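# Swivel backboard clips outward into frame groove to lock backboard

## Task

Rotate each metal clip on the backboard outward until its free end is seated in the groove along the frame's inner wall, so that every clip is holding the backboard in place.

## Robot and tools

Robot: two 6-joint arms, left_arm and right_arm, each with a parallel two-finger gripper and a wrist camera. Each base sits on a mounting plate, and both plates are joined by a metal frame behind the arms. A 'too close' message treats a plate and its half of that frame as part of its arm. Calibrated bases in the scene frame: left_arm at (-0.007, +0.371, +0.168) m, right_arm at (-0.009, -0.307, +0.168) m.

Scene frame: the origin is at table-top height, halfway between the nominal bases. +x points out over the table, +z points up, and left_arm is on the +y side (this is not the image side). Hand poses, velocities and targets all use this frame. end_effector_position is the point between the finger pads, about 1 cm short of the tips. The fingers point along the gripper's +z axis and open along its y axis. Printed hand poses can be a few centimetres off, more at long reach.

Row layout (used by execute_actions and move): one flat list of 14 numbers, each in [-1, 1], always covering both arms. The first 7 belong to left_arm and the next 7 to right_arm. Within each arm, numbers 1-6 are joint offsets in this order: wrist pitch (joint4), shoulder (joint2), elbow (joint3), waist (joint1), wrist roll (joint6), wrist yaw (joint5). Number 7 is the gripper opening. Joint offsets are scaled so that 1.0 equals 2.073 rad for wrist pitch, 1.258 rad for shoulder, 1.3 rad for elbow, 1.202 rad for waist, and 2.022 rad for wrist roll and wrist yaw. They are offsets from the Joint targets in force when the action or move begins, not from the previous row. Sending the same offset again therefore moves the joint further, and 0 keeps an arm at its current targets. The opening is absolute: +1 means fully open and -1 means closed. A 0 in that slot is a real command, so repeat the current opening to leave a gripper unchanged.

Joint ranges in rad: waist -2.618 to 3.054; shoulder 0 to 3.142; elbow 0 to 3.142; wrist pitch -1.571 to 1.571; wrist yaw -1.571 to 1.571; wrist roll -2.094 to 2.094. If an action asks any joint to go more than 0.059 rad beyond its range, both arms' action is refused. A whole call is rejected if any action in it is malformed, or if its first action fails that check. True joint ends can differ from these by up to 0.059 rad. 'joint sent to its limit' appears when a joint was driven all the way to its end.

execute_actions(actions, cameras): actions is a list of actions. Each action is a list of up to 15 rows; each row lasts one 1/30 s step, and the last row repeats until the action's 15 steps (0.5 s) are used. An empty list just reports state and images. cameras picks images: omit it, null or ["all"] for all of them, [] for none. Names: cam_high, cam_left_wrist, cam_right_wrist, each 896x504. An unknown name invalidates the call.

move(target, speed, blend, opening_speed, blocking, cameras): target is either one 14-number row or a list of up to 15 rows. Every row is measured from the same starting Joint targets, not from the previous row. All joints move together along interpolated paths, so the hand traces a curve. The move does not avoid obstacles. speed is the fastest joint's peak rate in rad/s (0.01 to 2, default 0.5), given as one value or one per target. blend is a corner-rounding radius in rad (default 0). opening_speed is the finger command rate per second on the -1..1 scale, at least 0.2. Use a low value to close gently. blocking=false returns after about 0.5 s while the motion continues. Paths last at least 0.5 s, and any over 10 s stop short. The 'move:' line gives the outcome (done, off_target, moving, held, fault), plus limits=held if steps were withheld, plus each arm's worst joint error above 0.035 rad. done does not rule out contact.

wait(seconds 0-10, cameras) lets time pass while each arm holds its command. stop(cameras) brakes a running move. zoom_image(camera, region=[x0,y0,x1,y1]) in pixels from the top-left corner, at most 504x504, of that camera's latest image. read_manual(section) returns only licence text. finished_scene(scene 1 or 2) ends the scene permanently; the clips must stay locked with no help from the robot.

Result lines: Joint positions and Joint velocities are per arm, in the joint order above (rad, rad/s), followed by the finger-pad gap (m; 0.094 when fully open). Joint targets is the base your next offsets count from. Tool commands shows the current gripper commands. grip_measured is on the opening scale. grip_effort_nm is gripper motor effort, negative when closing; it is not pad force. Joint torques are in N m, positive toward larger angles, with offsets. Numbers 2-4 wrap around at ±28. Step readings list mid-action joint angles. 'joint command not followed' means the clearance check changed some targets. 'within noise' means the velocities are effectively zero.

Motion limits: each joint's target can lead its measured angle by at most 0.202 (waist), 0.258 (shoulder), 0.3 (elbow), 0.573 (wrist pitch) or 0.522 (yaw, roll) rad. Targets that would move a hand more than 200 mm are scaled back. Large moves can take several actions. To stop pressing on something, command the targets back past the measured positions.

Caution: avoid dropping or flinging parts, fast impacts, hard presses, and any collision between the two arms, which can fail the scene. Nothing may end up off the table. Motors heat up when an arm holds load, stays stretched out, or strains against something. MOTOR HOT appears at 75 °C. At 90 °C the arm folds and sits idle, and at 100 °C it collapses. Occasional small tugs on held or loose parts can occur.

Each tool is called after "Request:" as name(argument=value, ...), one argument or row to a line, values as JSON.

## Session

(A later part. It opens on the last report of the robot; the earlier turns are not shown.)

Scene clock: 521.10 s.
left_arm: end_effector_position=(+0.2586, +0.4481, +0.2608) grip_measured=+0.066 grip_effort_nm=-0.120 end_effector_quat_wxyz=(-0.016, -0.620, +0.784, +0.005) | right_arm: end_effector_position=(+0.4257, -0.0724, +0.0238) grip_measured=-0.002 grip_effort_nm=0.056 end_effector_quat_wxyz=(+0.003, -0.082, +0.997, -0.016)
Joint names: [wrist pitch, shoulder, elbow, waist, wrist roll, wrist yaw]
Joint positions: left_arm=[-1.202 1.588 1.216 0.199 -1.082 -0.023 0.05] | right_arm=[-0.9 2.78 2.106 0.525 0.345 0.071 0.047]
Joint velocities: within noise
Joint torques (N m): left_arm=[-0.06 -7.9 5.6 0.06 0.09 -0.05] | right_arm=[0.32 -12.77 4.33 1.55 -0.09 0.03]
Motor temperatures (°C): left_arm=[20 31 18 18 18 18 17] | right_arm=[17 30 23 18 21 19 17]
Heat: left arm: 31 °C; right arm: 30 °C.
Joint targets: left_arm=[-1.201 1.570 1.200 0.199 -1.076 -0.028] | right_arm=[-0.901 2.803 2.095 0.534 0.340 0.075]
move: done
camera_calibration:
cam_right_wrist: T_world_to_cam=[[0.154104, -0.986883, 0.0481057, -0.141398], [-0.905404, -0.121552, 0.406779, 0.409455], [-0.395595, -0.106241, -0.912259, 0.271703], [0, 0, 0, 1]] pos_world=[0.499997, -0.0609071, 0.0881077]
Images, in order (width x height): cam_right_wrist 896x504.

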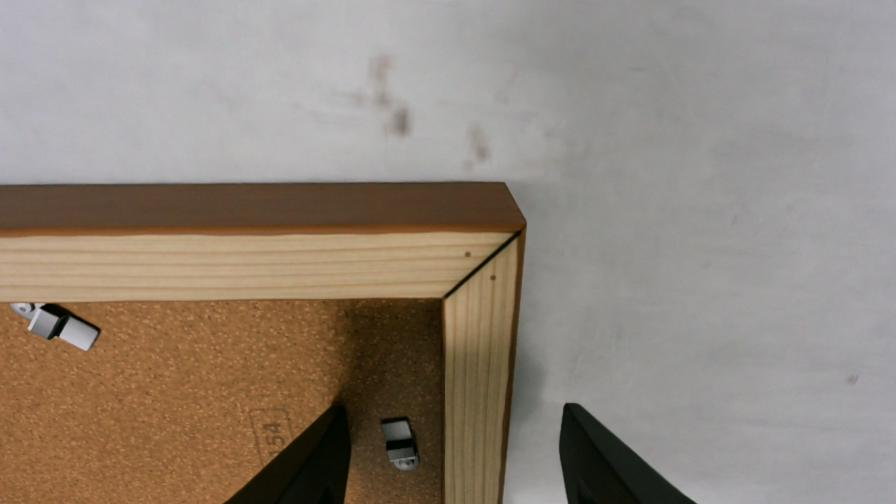

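Request:
move(
  target=[
    [0,0,0,0,0,0,0.064,-0.025,-0.08,0,-0.0166,0,0,0.0],
    [0,0,0,0,0,0,0.064,-0.0058,-0.08,0,-0.0166,0,0,0.0],
    [0,0,0,0,0,0,0.064,-0.0058,0.002,0,-0.0166,0,0,0.0],
  ],
  speed=0.2,
  cameras=["cam_right_wrist"],
)

Request:
zoom_image(
  camera="cam_right_wrist",
  region=[320, 344, 520, 484],
)

Scene clock: 531.57 s.
left_arm: end_effector_position=(+0.2586, +0.4481, +0.2608) grip_measured=+0.066 grip_effort_nm=-0.129 end_effector_quat_wxyz=(-0.016, -0.620, +0.784, +0.005) | right_arm: end_effector_position=(+0.4241, -0.0760, +0.0237) grip_measured=-0.002 grip_effort_nm=0.066 end_effector_quat_wxyz=(-0.003, -0.079, +0.997, -0.018)
Joint names: [wrist pitch, shoulder, elbow, waist, wrist roll, wrist yaw]
Joint positions: left_arm=[-1.202 1.588 1.216 0.199 -1.082 -0.023 0.05] | right_arm=[-0.912 2.78 2.106 0.52 0.345 0.071 0.047]
Joint velocities: within noise
Joint torques (N m): left_arm=[-0.03 -7.98 5.65 -0.2 0.09 -0.04] | right_arm=[0.3 -12.52 4.31 0.17 -0.09 0.05]
Motor temperatures (°C): left_arm=[20 31 18 18 18 18 17] | right_arm=[17 30 23 18 21 19 17]
Heat: left arm: 31 °C; right arm: 30 °C.
Joint targets: left_arm=[-1.201 1.570 1.200 0.199 -1.076 -0.028] | right_arm=[-0.914 2.806 2.095 0.514 0.340 0.075]
move: done
camera_calibration:
cam_right_wrist: T_world_to_cam=[[0.149894, -0.987324, 0.0521739, -0.143062], [-0.9013, -0.11476, 0.417717, 0.406076], [-0.406435, -0.109638, -0.907078, 0.274838], [0, 0, 0, 1]] pos_world=[0.499144, -0.0645147, 0.087139]
Images, in order (width x height): cam_right_wrist 896x504.

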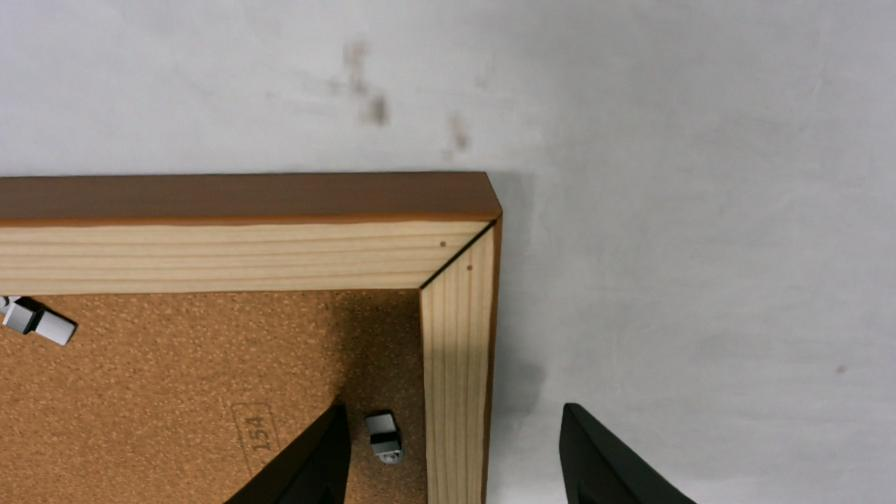

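Scaled by 2.520.

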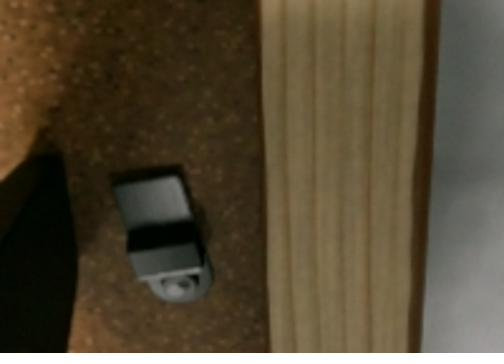

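Request:
move(
  target=[0,0,0,0,0,0,0.064,0,0,0,0,0,0,-0.3],
  opening_speed=0.4,
  cameras=[],
)

Request:
move(
  target=[0,0,0,0,0,0,0.064,0,0,0,0,0,0,-0.46],
  opening_speed=0.3,
  cameras=["cam_right_wrist"],
)

Request:
zoom_image(
  camera="cam_right_wrist",
  region=[340, 374, 520, 504],
)

Scene clock: 537.60 s.
left_arm: end_effector_position=(+0.2586, +0.4481, +0.2608) grip_measured=+0.066 grip_effort_nm=-0.120 end_effector_quat_wxyz=(-0.016, -0.620, +0.784, +0.005) | right_arm: end_effector_position=(+0.4238, -0.0736, +0.0236) grip_measured=-0.298 grip_effort_nm=-0.168 end_effector_quat_wxyz=(-0.004, -0.079, +0.997, -0.012)
Joint names: [wrist pitch, shoulder, elbow, waist, wrist roll, wrist yaw]
Joint positions: left_arm=[-1.202 1.588 1.216 0.199 -1.082 -0.023 0.05] | right_arm=[-0.909 2.78 2.106 0.52 0.345 0.059 0.033]
Joint velocities: within noise
Joint torques (N m): left_arm=[-0.05 -7.94 5.42 -0.08 0.09 -0.01] | right_arm=[0.28 -12.56 4.34 0.2 -0.09 0.16]
Motor temperatures (°C): left_arm=[20 31 18 18 18 18 17] | right_arm=[17 30 23 18 21 19 17]
Heat: left arm: 31 °C; right arm: 30 °C.
Joint targets: left_arm=[-1.201 1.570 1.200 0.199 -1.076 -0.028] | right_arm=[-0.914 2.806 2.095 0.514 0.340 0.075]
move: done
No camera images: "cameras" was empty.

Scene clock: 538.33 s.
left_arm: end_effector_position=(+0.2586, +0.4481, +0.2608) grip_measured=+0.066 grip_effort_nm=-0.129 end_effector_quat_wxyz=(-0.016, -0.620, +0.784, +0.005) | right_arm: end_effector_position=(+0.4237, -0.0728, +0.0236) grip_measured=-0.458 grip_effort_nm=-0.173 end_effector_quat_wxyz=(-0.004, -0.079, +0.997, -0.010)
Joint names: [wrist pitch, shoulder, elbow, waist, wrist roll, wrist yaw]
Joint positions: left_arm=[-1.202 1.588 1.216 0.199 -1.082 -0.023 0.05] | right_arm=[-0.908 2.78 2.106 0.52 0.345 0.054 0.025]
Joint velocities: within noise
Joint torques (N m): left_arm=[-0.08 -7.82 5.53 -0.03 0.1 -0.03] | right_arm=[0.28 -12.56 4.33 0.16 -0.09 0.22]
Motor temperatures (°C): left_arm=[20 31 18 18 18 18 17] | right_arm=[17 30 23 18 21 19 17]
Heat: left arm: 31 °C; right arm: 30 °C.
Joint targets: left_arm=[-1.201 1.570 1.200 0.199 -1.076 -0.028] | right_arm=[-0.913 2.806 2.095 0.514 0.340 0.075]
move: done
camera_calibration:
cam_right_wrist: T_world_to_cam=[[0.149576, -0.98814, 0.0347333, -0.139343], [-0.899786, -0.121471, 0.419082, 0.40499], [-0.409893, -0.0939371, -0.907284, 0.277572], [0, 0, 0, 1]] pos_world=[0.499021, -0.0624215, 0.0869521]
Images, in order (width x height): cam_right_wrist 896x504.

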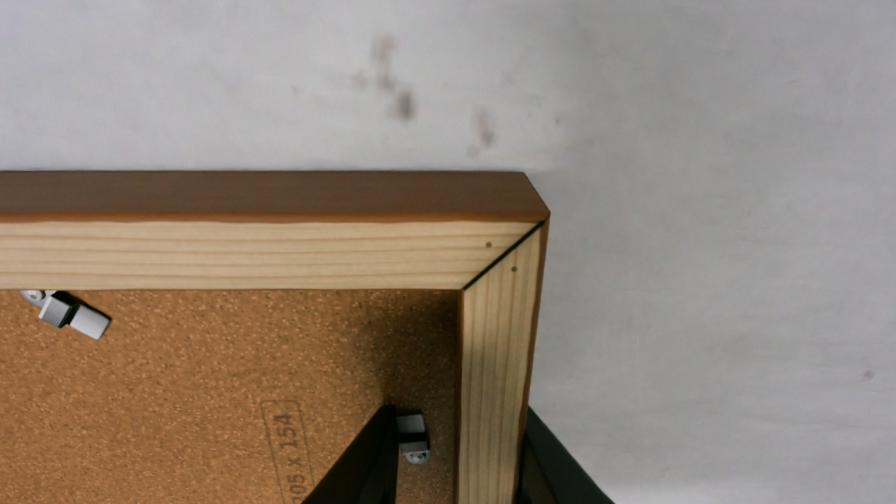

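Scaled by 2.800.

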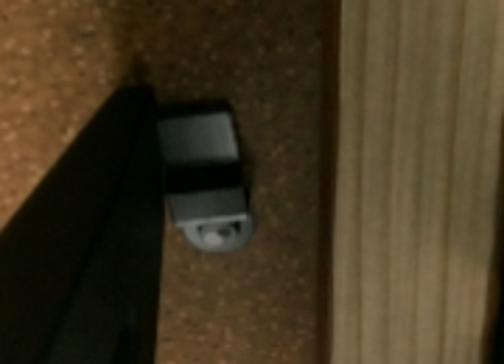

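Request:
move(
  target=[0,0,0,0,0,0,0.064,0,0,0,0,0,0,-0.56],
  opening_speed=0.3,
  cameras=["cam_right_wrist"],
)

Request:
zoom_image(
  camera="cam_right_wrist",
  region=[340, 374, 520, 504],
)

Request:
move(
  target=[0,0,0,0,0,0,0.064,0,0,0,0,0,0,-0.63],
  opening_speed=0.3,
  cameras=["cam_right_wrist"],
)

Request:
zoom_image(
  camera="cam_right_wrist",
  region=[340, 374, 520, 504],
)

Scene clock: 544.03 s.
left_arm: end_effector_position=(+0.2586, +0.4481, +0.2608) grip_measured=+0.066 grip_effort_nm=-0.129 end_effector_quat_wxyz=(-0.016, -0.620, +0.784, +0.005) | right_arm: end_effector_position=(+0.4241, -0.0738, +0.0236) grip_measured=-0.556 grip_effort_nm=-0.242 end_effector_quat_wxyz=(-0.003, -0.079, +0.997, -0.012)
Joint names: [wrist pitch, shoulder, elbow, waist, wrist roll, wrist yaw]
Joint positions: left_arm=[-1.202 1.588 1.216 0.199 -1.082 -0.023 0.05] | right_arm=[-0.908 2.78 2.106 0.52 0.345 0.06 0.021]
Joint velocities: within noise
Joint torques (N m): left_arm=[-0.07 -7.86 5.5 0.06 0.07 -0.02] | right_arm=[0.28 -12.55 4.33 0.14 -0.09 0.17]
Motor temperatures (°C): left_arm=[20 31 18 18 18 18 17] | right_arm=[17 30 23 18 21 19 17]
Heat: left arm: 31 °C; right arm: 30 °C.
Joint targets: left_arm=[-1.201 1.570 1.200 0.199 -1.076 -0.028] | right_arm=[-0.913 2.806 2.095 0.514 0.340 0.075]
move: done
camera_calibration:
cam_right_wrist: T_world_to_cam=[[0.149613, -0.98792, 0.0403608, -0.140498], [-0.900648, -0.119326, 0.417846, 0.405708], [-0.407983, -0.0988661, -0.907621, 0.276466], [0, 0, 0, 1]] pos_world=[0.499214, -0.0630562, 0.0870737]
Images, in order (width x height): cam_right_wrist 896x504.

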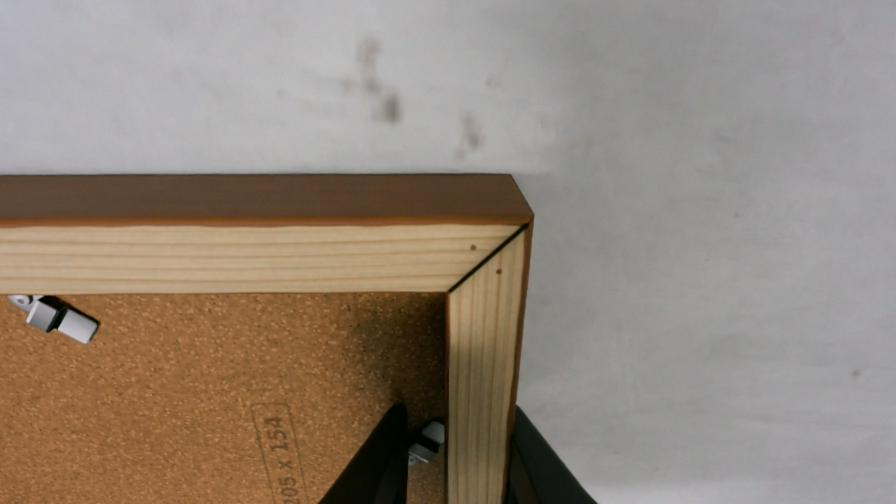

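Scaled by 2.800.

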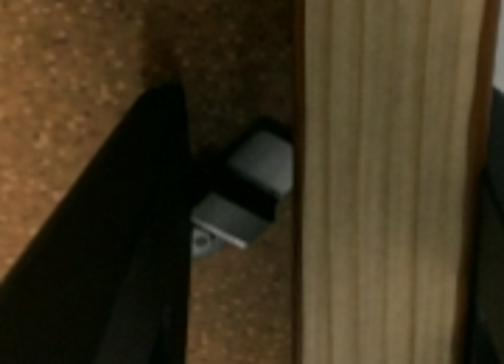

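Scene clock: 544.53 s.
left_arm: end_effector_position=(+0.2586, +0.4481, +0.2608) grip_measured=+0.066 grip_effort_nm=-0.120 end_effector_quat_wxyz=(-0.016, -0.620, +0.784, +0.005) | right_arm: end_effector_position=(+0.4243, -0.0753, +0.0236) grip_measured=-0.625 grip_effort_nm=-0.291 end_effector_quat_wxyz=(-0.003, -0.078, +0.997, -0.014)
Joint names: [wrist pitch, shoulder, elbow, waist, wrist roll, wrist yaw]
Joint positions: left_arm=[-1.202 1.588 1.216 0.199 -1.082 -0.023 0.05] | right_arm=[-0.911 2.78 2.106 0.518 0.345 0.063 0.018]
Joint velocities: within noise
Joint torques (N m): left_arm=[-0.04 -7.91 5.63 0.05 0.07 -0.03] | right_arm=[0.3 -12.51 4.31 0.32 -0.09 0.12]
Motor temperatures (°C): left_arm=[20 31 18 18 18 18 17] | right_arm=[17 30 23 18 21 19 17]
Heat: left arm: 31 °C; right arm: 30 °C.
Joint targets: left_arm=[-1.201 1.570 1.200 0.199 -1.076 -0.028] | right_arm=[-0.913 2.806 2.095 0.514 0.340 0.075]
move: done
camera_calibration:
cam_right_wrist: T_world_to_cam=[[0.147896, -0.988022, 0.0440436, -0.141456], [-0.900605, -0.11614, 0.418834, 0.405904], [-0.408702, -0.10161, -0.906994, 0.276461], [0, 0, 0, 1]] pos_world=[0.49947, -0.0645288, 0.0869723]
Images, in order (width x height): cam_right_wrist 896x504.

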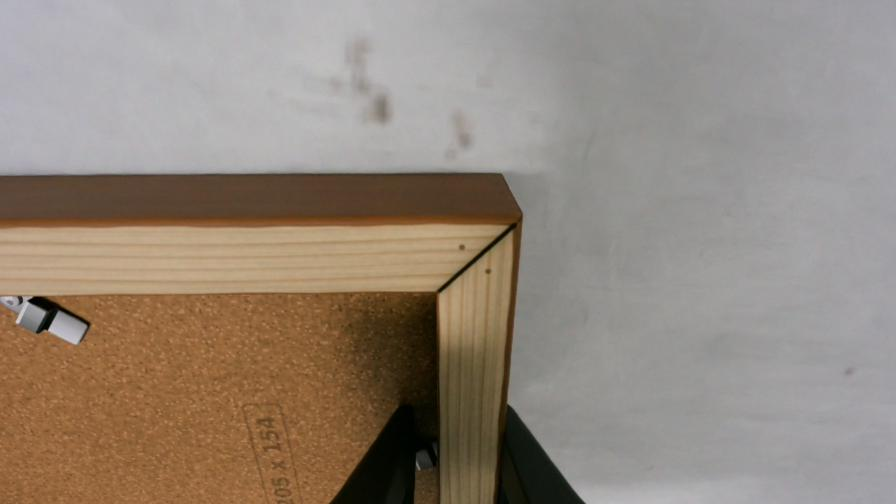

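Scaled by 2.800.

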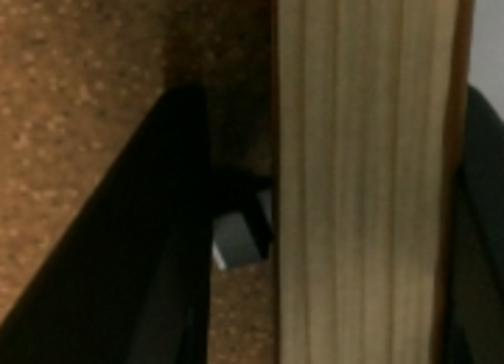

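Request:
move(
  target=[0,0,0,0,0,0,0.064,0,0,0,0,0,0,-0.665],
  opening_speed=0.3,
  cameras=["cam_right_wrist"],
)

Request:
zoom_image(
  camera="cam_right_wrist",
  region=[340, 374, 520, 504],
)

Scene clock: 547.63 s.
left_arm: end_effector_position=(+0.2586, +0.4481, +0.2608) grip_measured=+0.066 grip_effort_nm=-0.125 end_effector_quat_wxyz=(-0.016, -0.620, +0.784, +0.005) | right_arm: end_effector_position=(+0.4243, -0.0758, +0.0236) grip_measured=-0.659 grip_effort_nm=-0.388 end_effector_quat_wxyz=(-0.003, -0.078, +0.997, -0.015)
Joint names: [wrist pitch, shoulder, elbow, waist, wrist roll, wrist yaw]
Joint positions: left_arm=[-1.202 1.588 1.216 0.199 -1.082 -0.023 0.05] | right_arm=[-0.911 2.78 2.106 0.518 0.345 0.065 0.016]
Joint velocities: within noise
Joint torques (N m): left_arm=[-0.09 -7.91 5.46 -0.16 0.1 -0.04] | right_arm=[0.3 -12.49 4.36 0.32 -0.08 0.12]
Motor temperatures (°C): left_arm=[20 31 18 18 18 18 17] | right_arm=[17 30 23 18 21 19 17]
Heat: left arm: 31 °C; right arm: 30 °C.
Joint targets: left_arm=[-1.201 1.570 1.200 0.199 -1.076 -0.028] | right_arm=[-0.914 2.806 2.095 0.514 0.340 0.075]
move: done
camera_calibration:
cam_right_wrist: T_world_to_cam=[[0.147575, -0.987993, 0.0457432, -0.141855], [-0.900664, -0.115132, 0.418985, 0.405989], [-0.408687, -0.103031, -0.90684, 0.276316], [0, 0, 0, 1]] pos_world=[0.499521, -0.0649404, 0.0869604]
Images, in order (width x height): cam_right_wrist 896x504.

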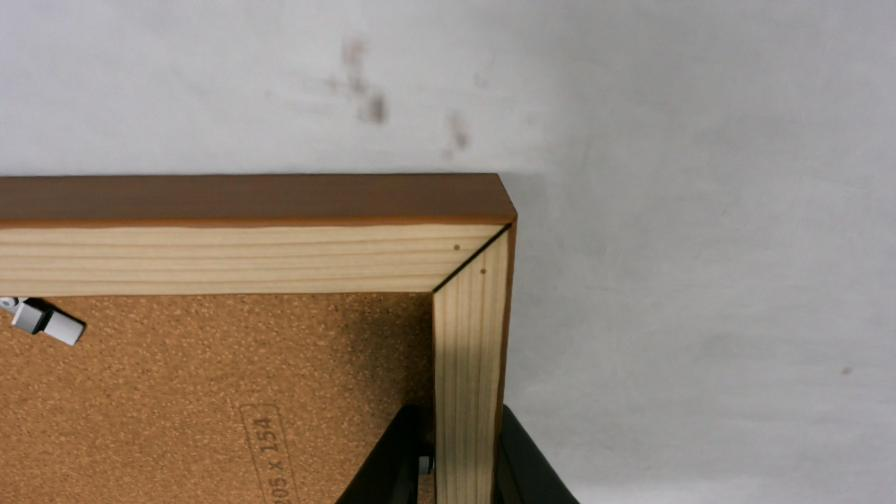

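Scaled by 2.800.

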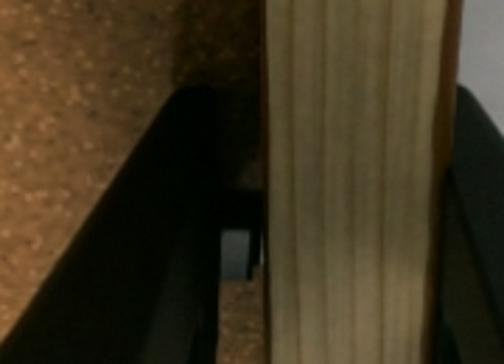

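Request:
move(
  target=[0,0,0,0,0,0,0.064,-0.055,-0.12,0,0,0,0,-0.64],
  speed=0.3,
  cameras=["cam_right_wrist"],
)

Request:
zoom_image(
  camera="cam_right_wrist",
  region=[320, 284, 520, 424],
)

Scene clock: 552.07 s.
left_arm: end_effector_position=(+0.2586, +0.4481, +0.2608) grip_measured=+0.066 grip_effort_nm=-0.129 end_effector_quat_wxyz=(-0.016, -0.620, +0.784, +0.005) | right_arm: end_effector_position=(+0.4213, -0.0797, +0.0706) grip_measured=-0.641 grip_effort_nm=-0.002 end_effector_quat_wxyz=(-0.009, -0.078, +0.997, -0.018)
Joint names: [wrist pitch, shoulder, elbow, waist, wrist roll, wrist yaw]
Joint positions: left_arm=[-1.202 1.588 1.216 0.199 -1.082 -0.023 0.05] | right_arm=[-1.019 2.679 2.1 0.518 0.345 0.065 0.017]
Joint velocities: within noise
Joint torques (N m): left_arm=[-0.03 -7.92 5.57 -0.21 0.08 -0.05] | right_arm=[0.21 -16.85 4.86 0.36 -0.09 0.1]
Motor temperatures (°C): left_arm=[20 31 18 18 18 18 17] | right_arm=[17 31 23 18 21 19 17]
Heat: left arm: 31 °C; right arm: 31 °C.
Joint targets: left_arm=[-1.201 1.570 1.200 0.199 -1.076 -0.028] | right_arm=[-1.028 2.655 2.095 0.514 0.340 0.075]
move: done
camera_calibration:
cam_right_wrist: T_world_to_cam=[[0.148568, -0.987622, 0.0502994, -0.148071], [-0.896148, -0.112952, 0.42914, 0.380729], [-0.418146, -0.108832, -0.901837, 0.320439], [0, 0, 0, 1]] pos_world=[0.497179, -0.0683601, 0.133045]
Images, in order (width x height): cam_right_wrist 896x504.

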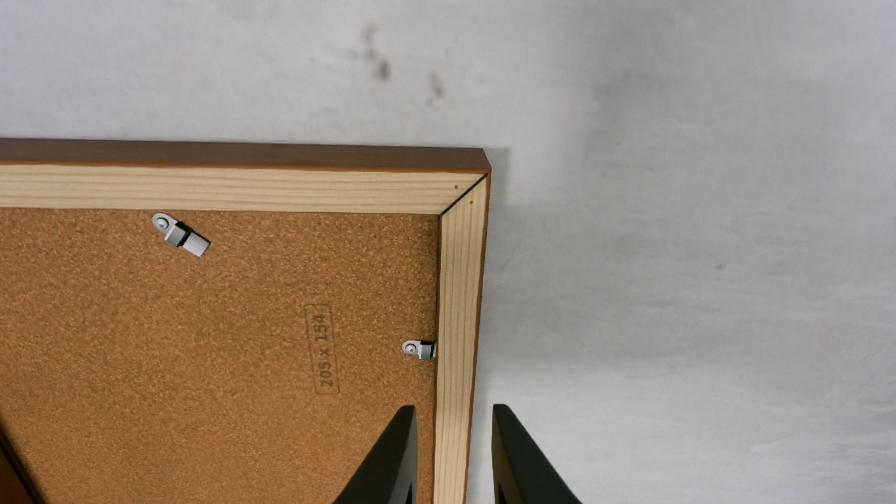

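Scaled by 2.520.

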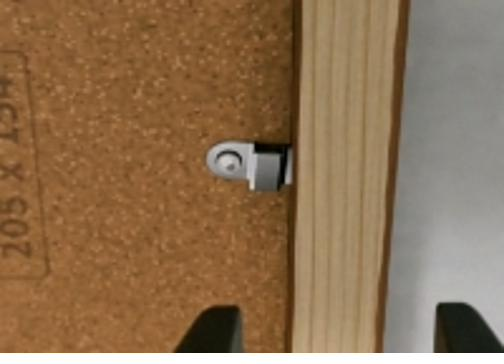

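Request:
move(
  target=[0,0,0,0,0,0,0.064,0.2253,-0.2027,-0.517,0.2737,0.1617,-0.0312,0.0],
  speed=0.5,
  cameras=["cam_right_wrist"],
)

Request:
zoom_image(
  camera="cam_right_wrist",
  region=[350, 300, 600, 480],
)

Scene clock: 586.63 s.
left_arm: end_effector_position=(+0.2586, +0.4481, +0.2608) grip_measured=+0.066 grip_effort_nm=-0.125 end_effector_quat_wxyz=(-0.016, -0.620, +0.784, +0.005) | right_arm: end_effector_position=(+0.2627, -0.0090, +0.0386) grip_measured=-0.002 grip_effort_nm=0.066 end_effector_quat_wxyz=(-0.006, -0.082, +0.997, +0.010)
Joint names: [wrist pitch, shoulder, elbow, waist, wrist roll, wrist yaw]
Joint positions: left_arm=[-1.202 1.588 1.216 0.199 -1.082 -0.023 0.05] | right_arm=[-0.571 2.437 1.434 0.841 0.659 0.016 0.047]
Joint velocities: within noise
Joint torques (N m): left_arm=[-0.11 -7.87 5.65 0.01 0.1 -0.02] | right_arm=[0.48 -15.73 3.55 0.77 0.05 -0.07]
Motor temperatures (°C): left_arm=[20 31 18 18 18 18 17] | right_arm=[17 33 23 18 21 19 17]
Heat: left arm: 31 °C; right arm: 33 °C.
Joint targets: left_arm=[-1.201 1.570 1.200 0.199 -1.076 -0.028] | right_arm=[-0.560 2.400 1.423 0.843 0.667 0.012]
move: off_target (right_arm); right_arm: the shoulder is farthest, 0.037 rad from its target
camera_calibration:
cam_right_wrist: T_world_to_cam=[[0.156049, -0.987733, -0.00564858, -0.0528904], [-0.896092, -0.143972, 0.419871, 0.260401], [-0.415533, -0.0604587, -0.907566, 0.232928], [0, 0, 0, 1]] pos_world=[0.338387, -0.000668656, 0.101764]
Images, in order (width x height): cam_right_wrist 896x504.

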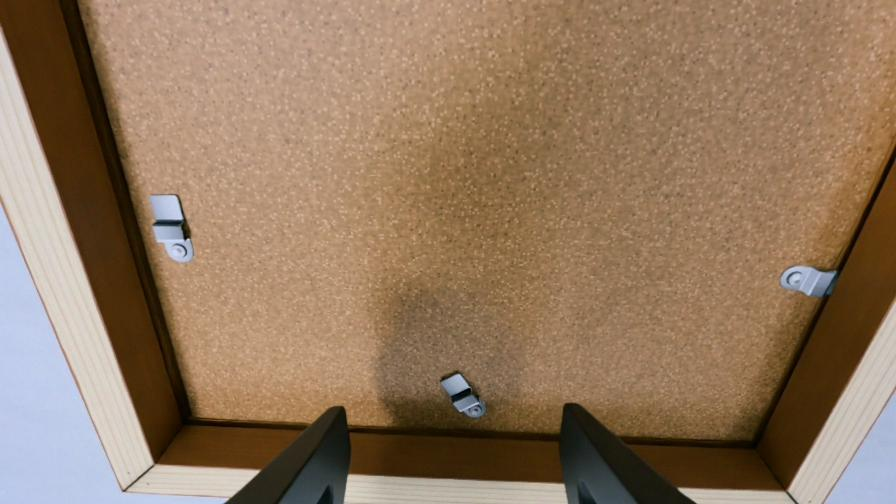

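Scaled by 2.016.

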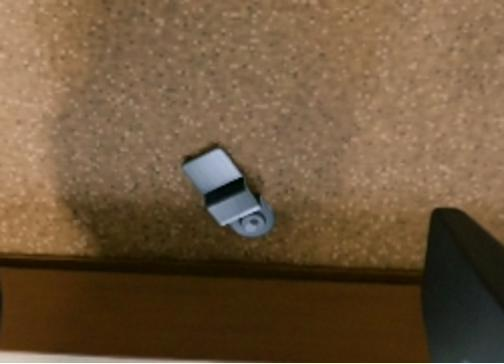

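Request:
move(
  target=[0,0,0,0,0,0,0.064,0.0,0.0,0.0,0.0133,0.0064,0,0.0],
  cameras=["cam_right_wrist"],
)

Scene clock: 629.47 s.
left_arm: end_effector_position=(+0.2586, +0.4481, +0.2608) grip_measured=+0.066 grip_effort_nm=-0.125 end_effector_quat_wxyz=(-0.016, -0.620, +0.784, +0.005) | right_arm: end_effector_position=(+0.2598, -0.0060, +0.0387) grip_measured=-0.002 grip_effort_nm=0.066 end_effector_quat_wxyz=(-0.005, -0.081, +0.997, +0.011)
Joint names: [wrist pitch, shoulder, elbow, waist, wrist roll, wrist yaw]
Joint positions: left_arm=[-1.202 1.588 1.216 0.199 -1.082 -0.023 0.05] | right_arm=[-0.57 2.437 1.434 0.851 0.672 0.016 0.047]
Joint velocities: within noise
Joint torques (N m): left_arm=[-0.08 -7.72 5.46 -0.13 0.05 -0.05] | right_arm=[0.47 -15.76 3.59 1.31 0.05 -0.07]
Motor temperatures (°C): left_arm=[20 31 18 18 18 18 17] | right_arm=[17 31 22 18 21 19 17]
Heat: left arm: 31 °C; right arm: 31 °C.
Joint targets: left_arm=[-1.201 1.570 1.200 0.199 -1.076 -0.028] | right_arm=[-0.561 2.400 1.423 0.859 0.680 0.012]
move: off_target (right_arm); right_arm: the shoulder is farthest, 0.037 rad from its target
camera_calibration:
cam_right_wrist: T_world_to_cam=[[0.15338, -0.988148, -0.00618465, -0.0488069], [-0.896727, -0.141814, 0.41925, 0.258348], [-0.415158, -0.0587587, -0.90785, 0.231967], [0, 0, 0, 1]] pos_world=[0.335456, 0.00203887, 0.101977]
Images, in order (width x height): cam_right_wrist 896x504.

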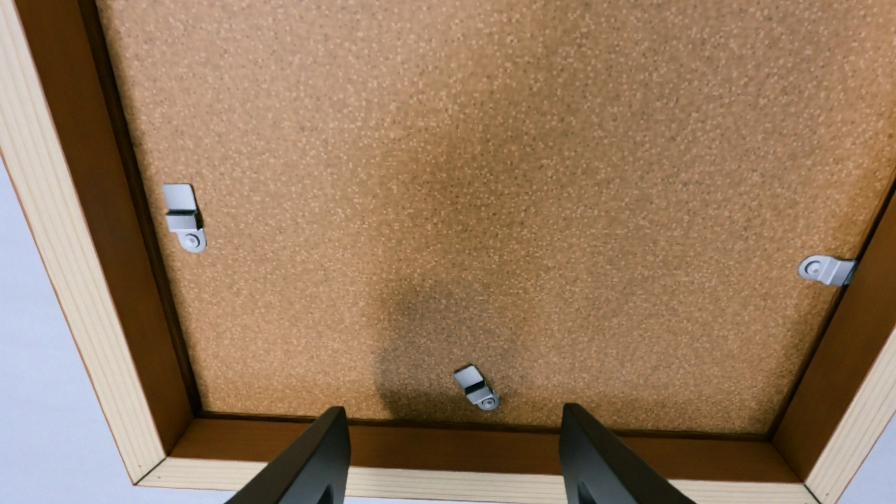

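Request:
move(
  target=[0,0,0,0,0,0,0.064,0.021,0.073,0.0,0.0,0.0,0,0.0],
  cameras=["cam_right_wrist"],
  speed=0.15,
)

Scene clock: 641.53 s.
left_arm: end_effector_position=(+0.2586, +0.4481, +0.2608) grip_measured=+0.066 grip_effort_nm=-0.120 end_effector_quat_wxyz=(-0.016, -0.620, +0.784, +0.005) | right_arm: end_effector_position=(+0.2589, -0.0061, +0.0216) grip_measured=-0.002 grip_effort_nm=0.061 end_effector_quat_wxyz=(-0.006, -0.081, +0.997, +0.010)
Joint names: [wrist pitch, shoulder, elbow, waist, wrist roll, wrist yaw]
Joint positions: left_arm=[-1.202 1.588 1.216 0.199 -1.082 -0.023 0.05] | right_arm=[-0.526 2.481 1.434 0.851 0.673 0.016 0.047]
Joint velocities: within noise
Joint torques (N m): left_arm=[-0.08 -7.88 5.41 -0.18 0.08 -0.05] | right_arm=[0.47 -11.37 3.43 1.29 0.04 -0.06]
Motor temperatures (°C): left_arm=[20 31 18 18 18 18 17] | right_arm=[17 31 22 18 21 19 17]
Heat: left arm: 31 °C; right arm: 31 °C.
Joint targets: left_arm=[-1.201 1.570 1.200 0.199 -1.076 -0.028] | right_arm=[-0.517 2.491 1.423 0.859 0.680 0.012]
move: done
camera_calibration:
cam_right_wrist: T_world_to_cam=[[0.152666, -0.988263, -0.00545762, -0.048638], [-0.896499, -0.14081, 0.420073, 0.264604], [-0.415911, -0.0592381, -0.907474, 0.21624], [0, 0, 0, 1]] pos_world=[0.33458, 0.00200154, 0.0848132]
Images, in order (width x height): cam_right_wrist 896x504.

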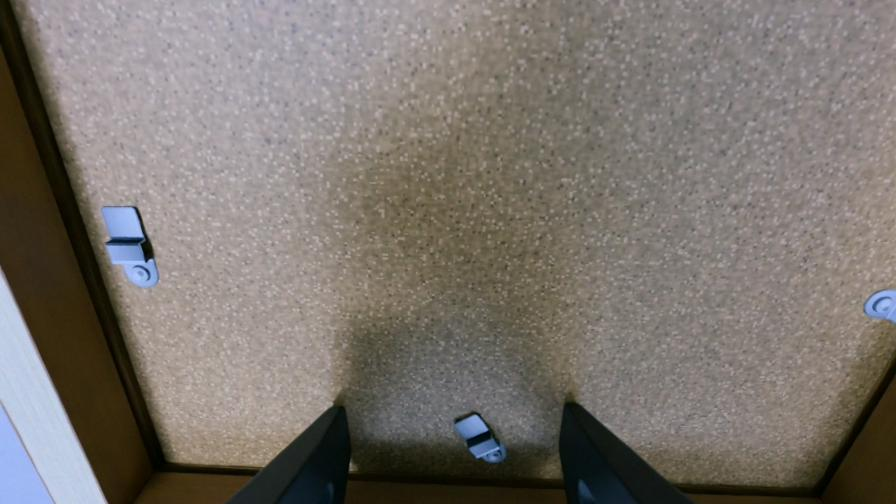

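Request:
move(
  target=[0,0,0,0,0,0,0.064,0.002,0.010,0.0,0.0,0.0,0,0.0],
  cameras=[],
  speed=0.15,
)

Request:
move(
  target=[0,0,0,0,0,0,0.064,0,0,0.0,0.0,0.0,0,-0.5],
  cameras=["cam_right_wrist"],
  opening_speed=0.4,
)

Scene clock: 648.03 s.
left_arm: end_effector_position=(+0.2586, +0.4481, +0.2608) grip_measured=+0.066 grip_effort_nm=-0.115 end_effector_quat_wxyz=(-0.016, -0.620, +0.784, +0.005) | right_arm: end_effector_position=(+0.2588, -0.0061, +0.0213) grip_measured=-0.002 grip_effort_nm=0.066 end_effector_quat_wxyz=(-0.006, -0.080, +0.997, +0.010)
Joint names: [wrist pitch, shoulder, elbow, waist, wrist roll, wrist yaw]
Joint positions: left_arm=[-1.202 1.588 1.216 0.199 -1.082 -0.023 0.05] | right_arm=[-0.526 2.482 1.434 0.851 0.673 0.016 0.047]
Joint velocities: within noise
Joint torques (N m): left_arm=[-0.09 -7.79 5.56 -0.13 0.12 -0.02] | right_arm=[0.51 -10.26 3.44 1.31 0.03 -0.08]
Motor temperatures (°C): left_arm=[20 31 18 18 18 18 17] | right_arm=[17 30 22 18 21 19 17]
Heat: left arm: 31 °C; right arm: 30 °C.
Joint targets: left_arm=[-1.201 1.570 1.200 0.199 -1.076 -0.028] | right_arm=[-0.513 2.504 1.423 0.859 0.680 0.012]
move: done
No camera images: "cameras" was empty.

Scene clock: 649.50 s.
left_arm: end_effector_position=(+0.2586, +0.4481, +0.2608) grip_measured=+0.066 grip_effort_nm=-0.120 end_effector_quat_wxyz=(-0.016, -0.620, +0.784, +0.005) | right_arm: end_effector_position=(+0.2587, -0.0062, +0.0212) grip_measured=-0.498 grip_effort_nm=-0.159 end_effector_quat_wxyz=(-0.006, -0.080, +0.997, +0.010)
Joint names: [wrist pitch, shoulder, elbow, waist, wrist roll, wrist yaw]
Joint positions: left_arm=[-1.202 1.588 1.216 0.199 -1.082 -0.023 0.05] | right_arm=[-0.526 2.482 1.434 0.851 0.674 0.016 0.024]
Joint velocities: within noise
Joint torques (N m): left_arm=[-0.07 -7.87 5.39 -0.01 0.07 0] | right_arm=[0.51 -10.32 3.44 1.33 0.02 -0.07]
Motor temperatures (°C): left_arm=[20 31 18 18 18 18 17] | right_arm=[17 30 22 18 21 19 17]
Heat: left arm: 31 °C; right arm: 30 °C.
Joint targets: left_arm=[-1.201 1.570 1.200 0.199 -1.076 -0.028] | right_arm=[-0.513 2.504 1.423 0.859 0.680 0.012]
move: done
camera_calibration:
cam_right_wrist: T_world_to_cam=[[0.151939, -0.988377, -0.00496958, -0.0485817], [-0.896381, -0.139911, 0.420626, 0.264595], [-0.416432, -0.0594547, -0.907221, 0.215897], [0, 0, 0, 1]] pos_world=[0.334466, 0.00183883, 0.0843297]
Images, in order (width x height): cam_right_wrist 896x504.

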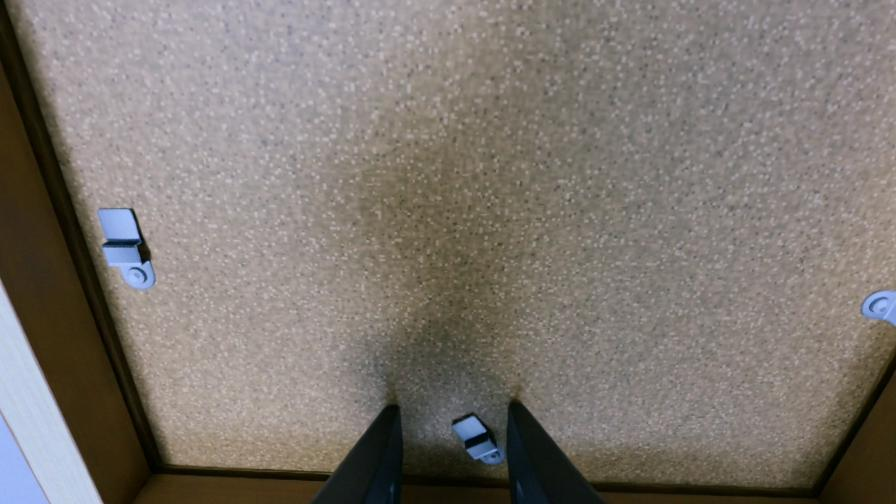

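Request:
move(
  target=[0,0,0,0,0,0,0.064,0,0,0.0,0.0,0.0,0,-0.7],
  cameras=["cam_right_wrist"],
  opening_speed=0.4,
)

Request:
zoom_image(
  camera="cam_right_wrist",
  region=[340, 370, 580, 504],
)

Scene clock: 654.73 s.
left_arm: end_effector_position=(+0.2586, +0.4481, +0.2608) grip_measured=+0.066 grip_effort_nm=-0.125 end_effector_quat_wxyz=(-0.016, -0.620, +0.784, +0.005) | right_arm: end_effector_position=(+0.2589, -0.0070, +0.0212) grip_measured=-0.698 grip_effort_nm=-0.164 end_effector_quat_wxyz=(-0.005, -0.080, +0.997, +0.008)
Joint names: [wrist pitch, shoulder, elbow, waist, wrist roll, wrist yaw]
Joint positions: left_arm=[-1.202 1.588 1.216 0.199 -1.082 -0.023 0.05] | right_arm=[-0.528 2.482 1.434 0.851 0.674 0.02 0.014]
Joint velocities: within noise
Joint torques (N m): left_arm=[-0.08 -7.76 5.49 -0.05 0.08 -0.01] | right_arm=[0.53 -10.3 3.4 1.31 0.02 -0.1]
Motor temperatures (°C): left_arm=[20 31 18 18 18 18 17] | right_arm=[17 30 22 18 21 19 17]
Heat: left arm: 31 °C; right arm: 30 °C.
Joint targets: left_arm=[-1.201 1.570 1.200 0.199 -1.076 -0.028] | right_arm=[-0.513 2.504 1.423 0.859 0.680 0.012]
move: done
camera_calibration:
cam_right_wrist: T_world_to_cam=[[0.152001, -0.98838, -0.000806491, -0.0495125], [-0.897023, -0.138293, 0.419791, 0.26485], [-0.415025, -0.0630851, -0.90762, 0.215531], [0, 0, 0, 1]] pos_world=[0.334553, 0.00128652, 0.0843985]
Images, in order (width x height): cam_right_wrist 896x504.

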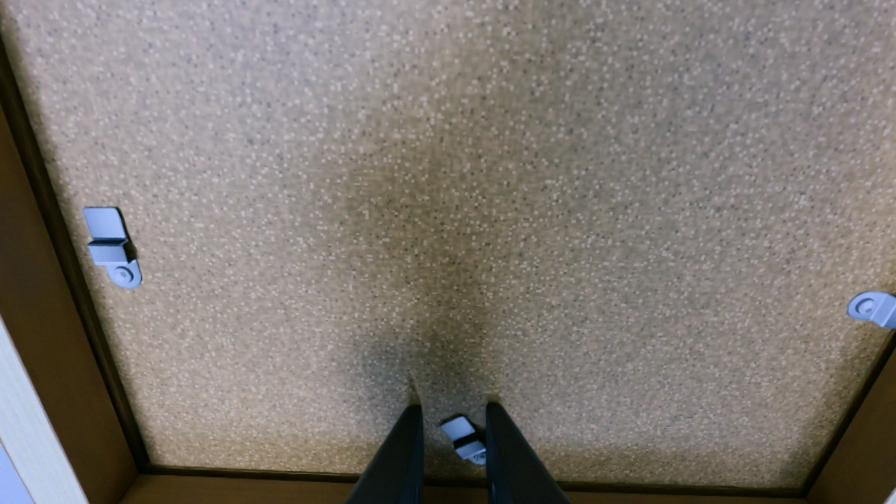

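Scaled by 2.100.

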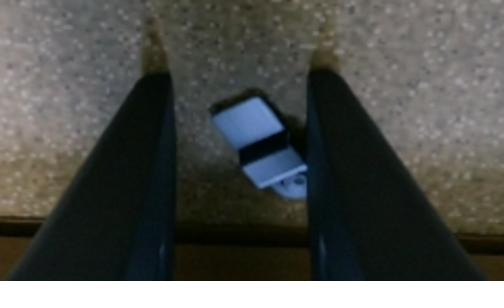

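Request:
move(
  target=[0,0,0,0,0,0,0.064,0,0,0.0,0.0,0.0,0,-0.78],
  cameras=["cam_right_wrist"],
  opening_speed=0.4,
)

Request:
zoom_image(
  camera="cam_right_wrist",
  region=[340, 370, 580, 504],
)

Scene clock: 664.23 s.
left_arm: end_effector_position=(+0.2586, +0.4481, +0.2608) grip_measured=+0.066 grip_effort_nm=-0.125 end_effector_quat_wxyz=(-0.016, -0.620, +0.784, +0.005) | right_arm: end_effector_position=(+0.2590, -0.0071, +0.0212) grip_measured=-0.778 grip_effort_nm=-0.168 end_effector_quat_wxyz=(-0.005, -0.080, +0.997, +0.008)
Joint names: [wrist pitch, shoulder, elbow, waist, wrist roll, wrist yaw]
Joint positions: left_arm=[-1.202 1.588 1.216 0.199 -1.082 -0.023 0.05] | right_arm=[-0.528 2.482 1.434 0.851 0.674 0.02 0.01]
Joint velocities: within noise
Joint torques (N m): left_arm=[-0.08 -7.83 5.5 -0.08 0.09 -0.03] | right_arm=[0.53 -10.26 3.44 1.25 0.03 -0.11]
Motor temperatures (°C): left_arm=[20 31 18 18 18 18 17] | right_arm=[17 30 22 18 21 19 17]
Heat: left arm: 31 °C; right arm: 30 °C.
Joint targets: left_arm=[-1.201 1.570 1.200 0.199 -1.076 -0.028] | right_arm=[-0.513 2.504 1.423 0.859 0.680 0.012]
move: done
camera_calibration:
cam_right_wrist: T_world_to_cam=[[0.151999, -0.98838, -0.000510338, -0.0495713], [-0.897142, -0.138185, 0.419573, 0.264925], [-0.414768, -0.0633171, -0.907721, 0.215482], [0, 0, 0, 1]] pos_world=[0.334585, 0.00125698, 0.0844164]
Images, in order (width x height): cam_right_wrist 896x504.

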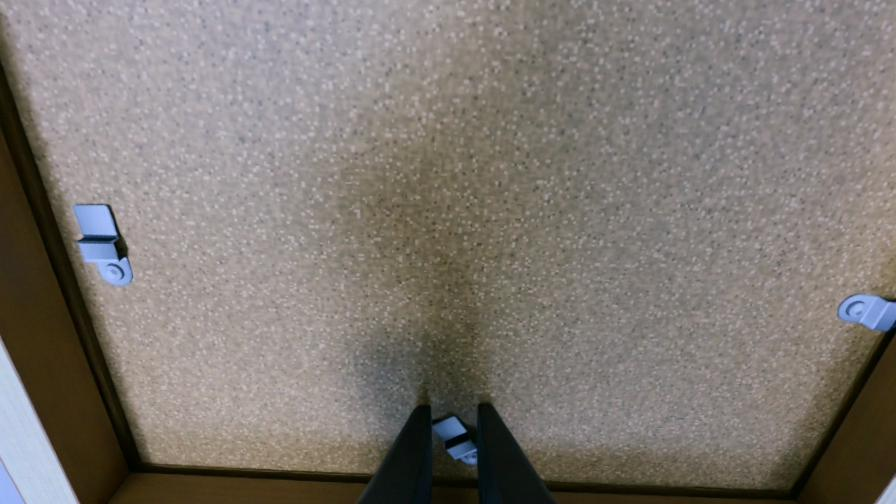

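Scaled by 2.100.

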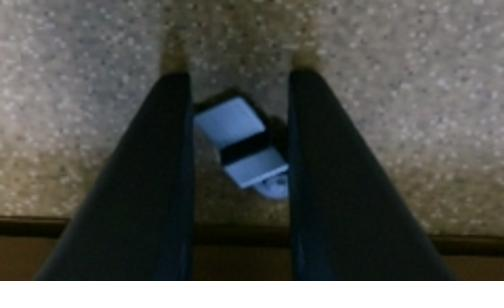

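Request:
move(
  target=[
    [0,0,0,0,0,0,0.064,0,0,0,0,0,0,-0.5],
    [0,0,0,0,0,0,0.064,-0.073,-0.12,0,0,0,0,-0.5],
    [0,0,0,0,0,0,0.064,-0.036,-0.078,-0.0385,0.0366,-0.75,0,0.3],
  ],
  cameras=["cam_right_wrist","cam_high"],
  speed=[0.3,0.3,1.0],
)

Scene clock: 755.77 s.
left_arm: end_effector_position=(+0.2586, +0.4481, +0.2608) grip_measured=+0.066 grip_effort_nm=-0.125 end_effector_quat_wxyz=(-0.016, -0.620, +0.784, +0.005) | right_arm: end_effector_position=(+0.2363, -0.0079, +0.0466) grip_measured=+0.298 grip_effort_nm=0.066 end_effector_quat_wxyz=(+0.012, +0.754, -0.657, -0.010)
Joint names: [wrist pitch, shoulder, elbow, waist, wrist roll, wrist yaw]
Joint positions: left_arm=[-1.202 1.588 1.216 0.199 -1.082 -0.023 0.05] | right_arm=[-0.597 2.394 1.385 0.894 -0.829 0.017 0.061]
Joint velocities: within noise
Joint torques (N m): left_arm=[-0.08 -7.82 5.7 -0.08 0.08 -0.03] | right_arm=[0.42 -10.67 3.41 1.37 -0.11 -0.08]
Motor temperatures (°C): left_arm=[20 31 19 18 18 18 17] | right_arm=[17 31 22 18 21 19 17]
Heat: left arm: 31 °C; right arm: 31 °C.
Joint targets: left_arm=[-1.201 1.570 1.200 0.199 -1.076 -0.028] | right_arm=[-0.587 2.406 1.373 0.903 -0.836 0.012]
move: done
camera_calibration:
cam_right_wrist: T_world_to_cam=[[0.991649, 0.127898, -0.0165844, -0.235738], [0.123328, -0.902796, 0.412006, -0.0130389], [0.0377223, -0.410611, -0.91103, 0.119609], [0, 0, 0, 1]] pos_world=[0.230866, 0.0674916, 0.11043]
Images, in order (width x height): cam_high 896x504, cam_right_wrist 896x504.

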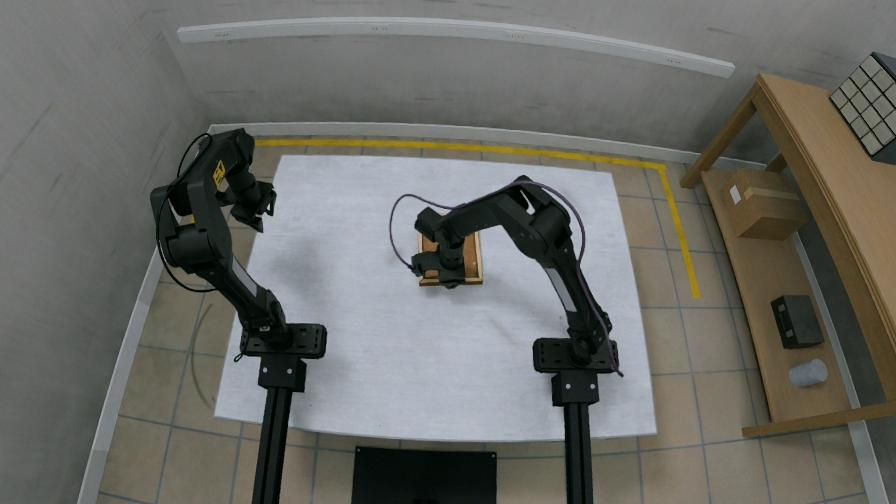

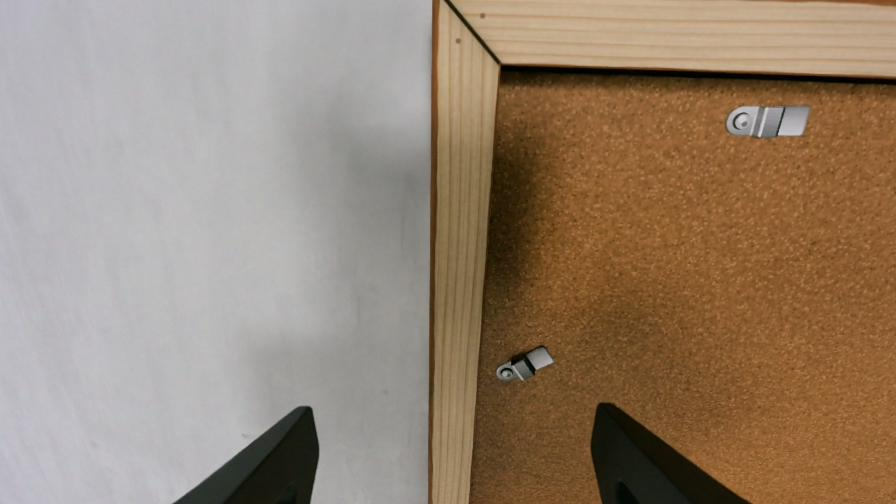

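Request:
move(
  target=[
    [0,0,0,0,0,0,0.064,0.010,0.0,0.040,0.0058,0.002,0,0.3],
    [0,0,0,0,0,0,0.064,0.030,0.056,0.040,0.0058,0.002,0,0.3],
  ],
  cameras=["cam_right_wrist"],
  speed=0.15,
)

Scene clock: 770.63 s.
left_arm: end_effector_position=(+0.2586, +0.4481, +0.2608) grip_measured=+0.066 grip_effort_nm=-0.120 end_effector_quat_wxyz=(-0.016, -0.620, +0.784, +0.005) | right_arm: end_effector_position=(+0.2367, -0.0015, +0.0227) grip_measured=+0.298 grip_effort_nm=0.061 end_effector_quat_wxyz=(+0.008, +0.756, -0.654, -0.011)
Joint names: [wrist pitch, shoulder, elbow, waist, wrist roll, wrist yaw]
Joint positions: left_arm=[-1.202 1.588 1.216 0.199 -1.082 -0.023 0.05] | right_arm=[-0.535 2.467 1.404 0.902 -0.829 0.017 0.061]
Joint velocities: within noise
Joint torques (N m): left_arm=[-0.07 -7.91 5.5 -0.13 0.09 -0.04] | right_arm=[0.43 -11.19 5.59 1.39 -0.08 -0.08]
Motor temperatures (°C): left_arm=[20 31 19 18 18 18 17] | right_arm=[17 31 22 18 21 19 17]
Heat: left arm: 31 °C; right arm: 31 °C.
Joint targets: left_arm=[-1.201 1.570 1.200 0.199 -1.076 -0.028] | right_arm=[-0.525 2.476 1.425 0.910 -0.832 0.012]
move: done
camera_calibration:
cam_right_wrist: T_world_to_cam=[[0.990758, 0.135235, -0.0104663, -0.237288], [0.127757, -0.904479, 0.406934, 0.00157535], [0.0455653, -0.404511, -0.913397, 0.0986709], [0, 0, 0, 1]] pos_world=[0.230398, 0.073428, 0.0870012]
Images, in order (width x height): cam_right_wrist 896x504.

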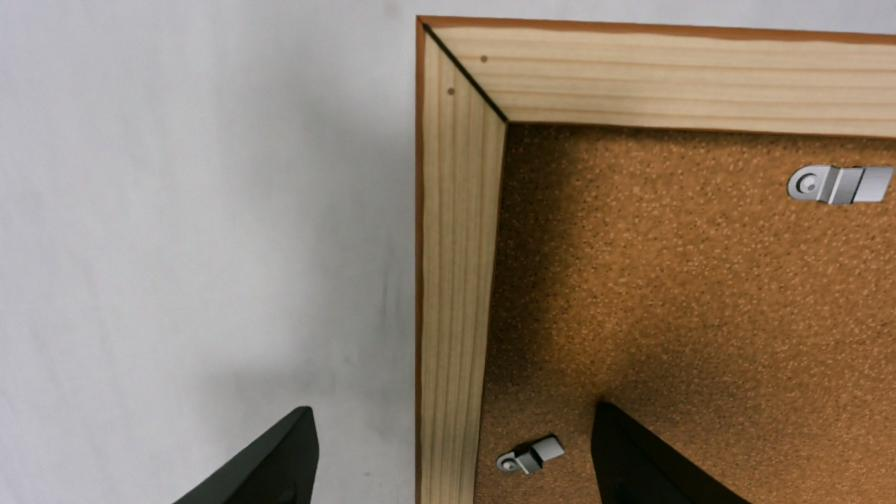

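Request:
move(
  target=[
    [0,0,0,0,0,0,0.064,-0.03,-0.06,-0.040,-0.0141,-0.002,0,0.3],
    [0,0,0,0,0,0,0.064,-0.02,-0.06,-0.0062,-0.0141,-0.002,0,0.3],
    [0,0,0,0,0,0,0.064,0.0043,0.006,-0.0062,-0.0141,-0.002,0,0.3],
  ],
  cameras=["cam_right_wrist"],
  speed=0.2,
)

Scene clock: 792.20 s.
left_arm: end_effector_position=(+0.2586, +0.4481, +0.2608) grip_measured=+0.066 grip_effort_nm=-0.125 end_effector_quat_wxyz=(-0.016, -0.620, +0.784, +0.005) | right_arm: end_effector_position=(+0.2371, -0.0018, +0.0218) grip_measured=+0.298 grip_effort_nm=0.061 end_effector_quat_wxyz=(+0.006, +0.756, -0.654, -0.010)
Joint names: [wrist pitch, shoulder, elbow, waist, wrist roll, wrist yaw]
Joint positions: left_arm=[-1.202 1.588 1.216 0.199 -1.082 -0.023 0.05] | right_arm=[-0.526 2.467 1.399 0.901 -0.831 0.018 0.061]
Joint velocities: within noise
Joint torques (N m): left_arm=[-0.05 -7.91 5.6 0.05 0.09 -0.04] | right_arm=[0.45 -10.52 5.44 -0.18 -0.09 -0.09]
Motor temperatures (°C): left_arm=[20 31 19 18 18 18 17] | right_arm=[17 32 23 18 21 19 17]
Heat: left arm: 31 °C; right arm: 32 °C.
Joint targets: left_arm=[-1.201 1.570 1.200 0.199 -1.076 -0.028] | right_arm=[-0.516 2.484 1.417 0.893 -0.837 0.012]
move: done
camera_calibration:
cam_right_wrist: T_world_to_cam=[[0.990705, 0.135869, -0.00663374, -0.23773], [0.126887, -0.905432, 0.405083, 0.00193435], [0.0490319, -0.40216, -0.914256, 0.0968812], [0, 0, 0, 1]] pos_world=[0.230525, 0.0730133, 0.0862135]
Images, in order (width x height): cam_right_wrist 896x504.

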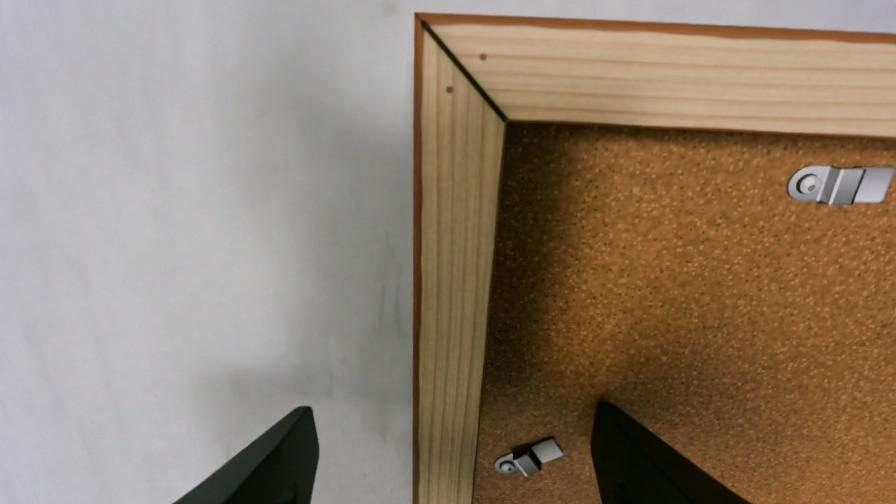

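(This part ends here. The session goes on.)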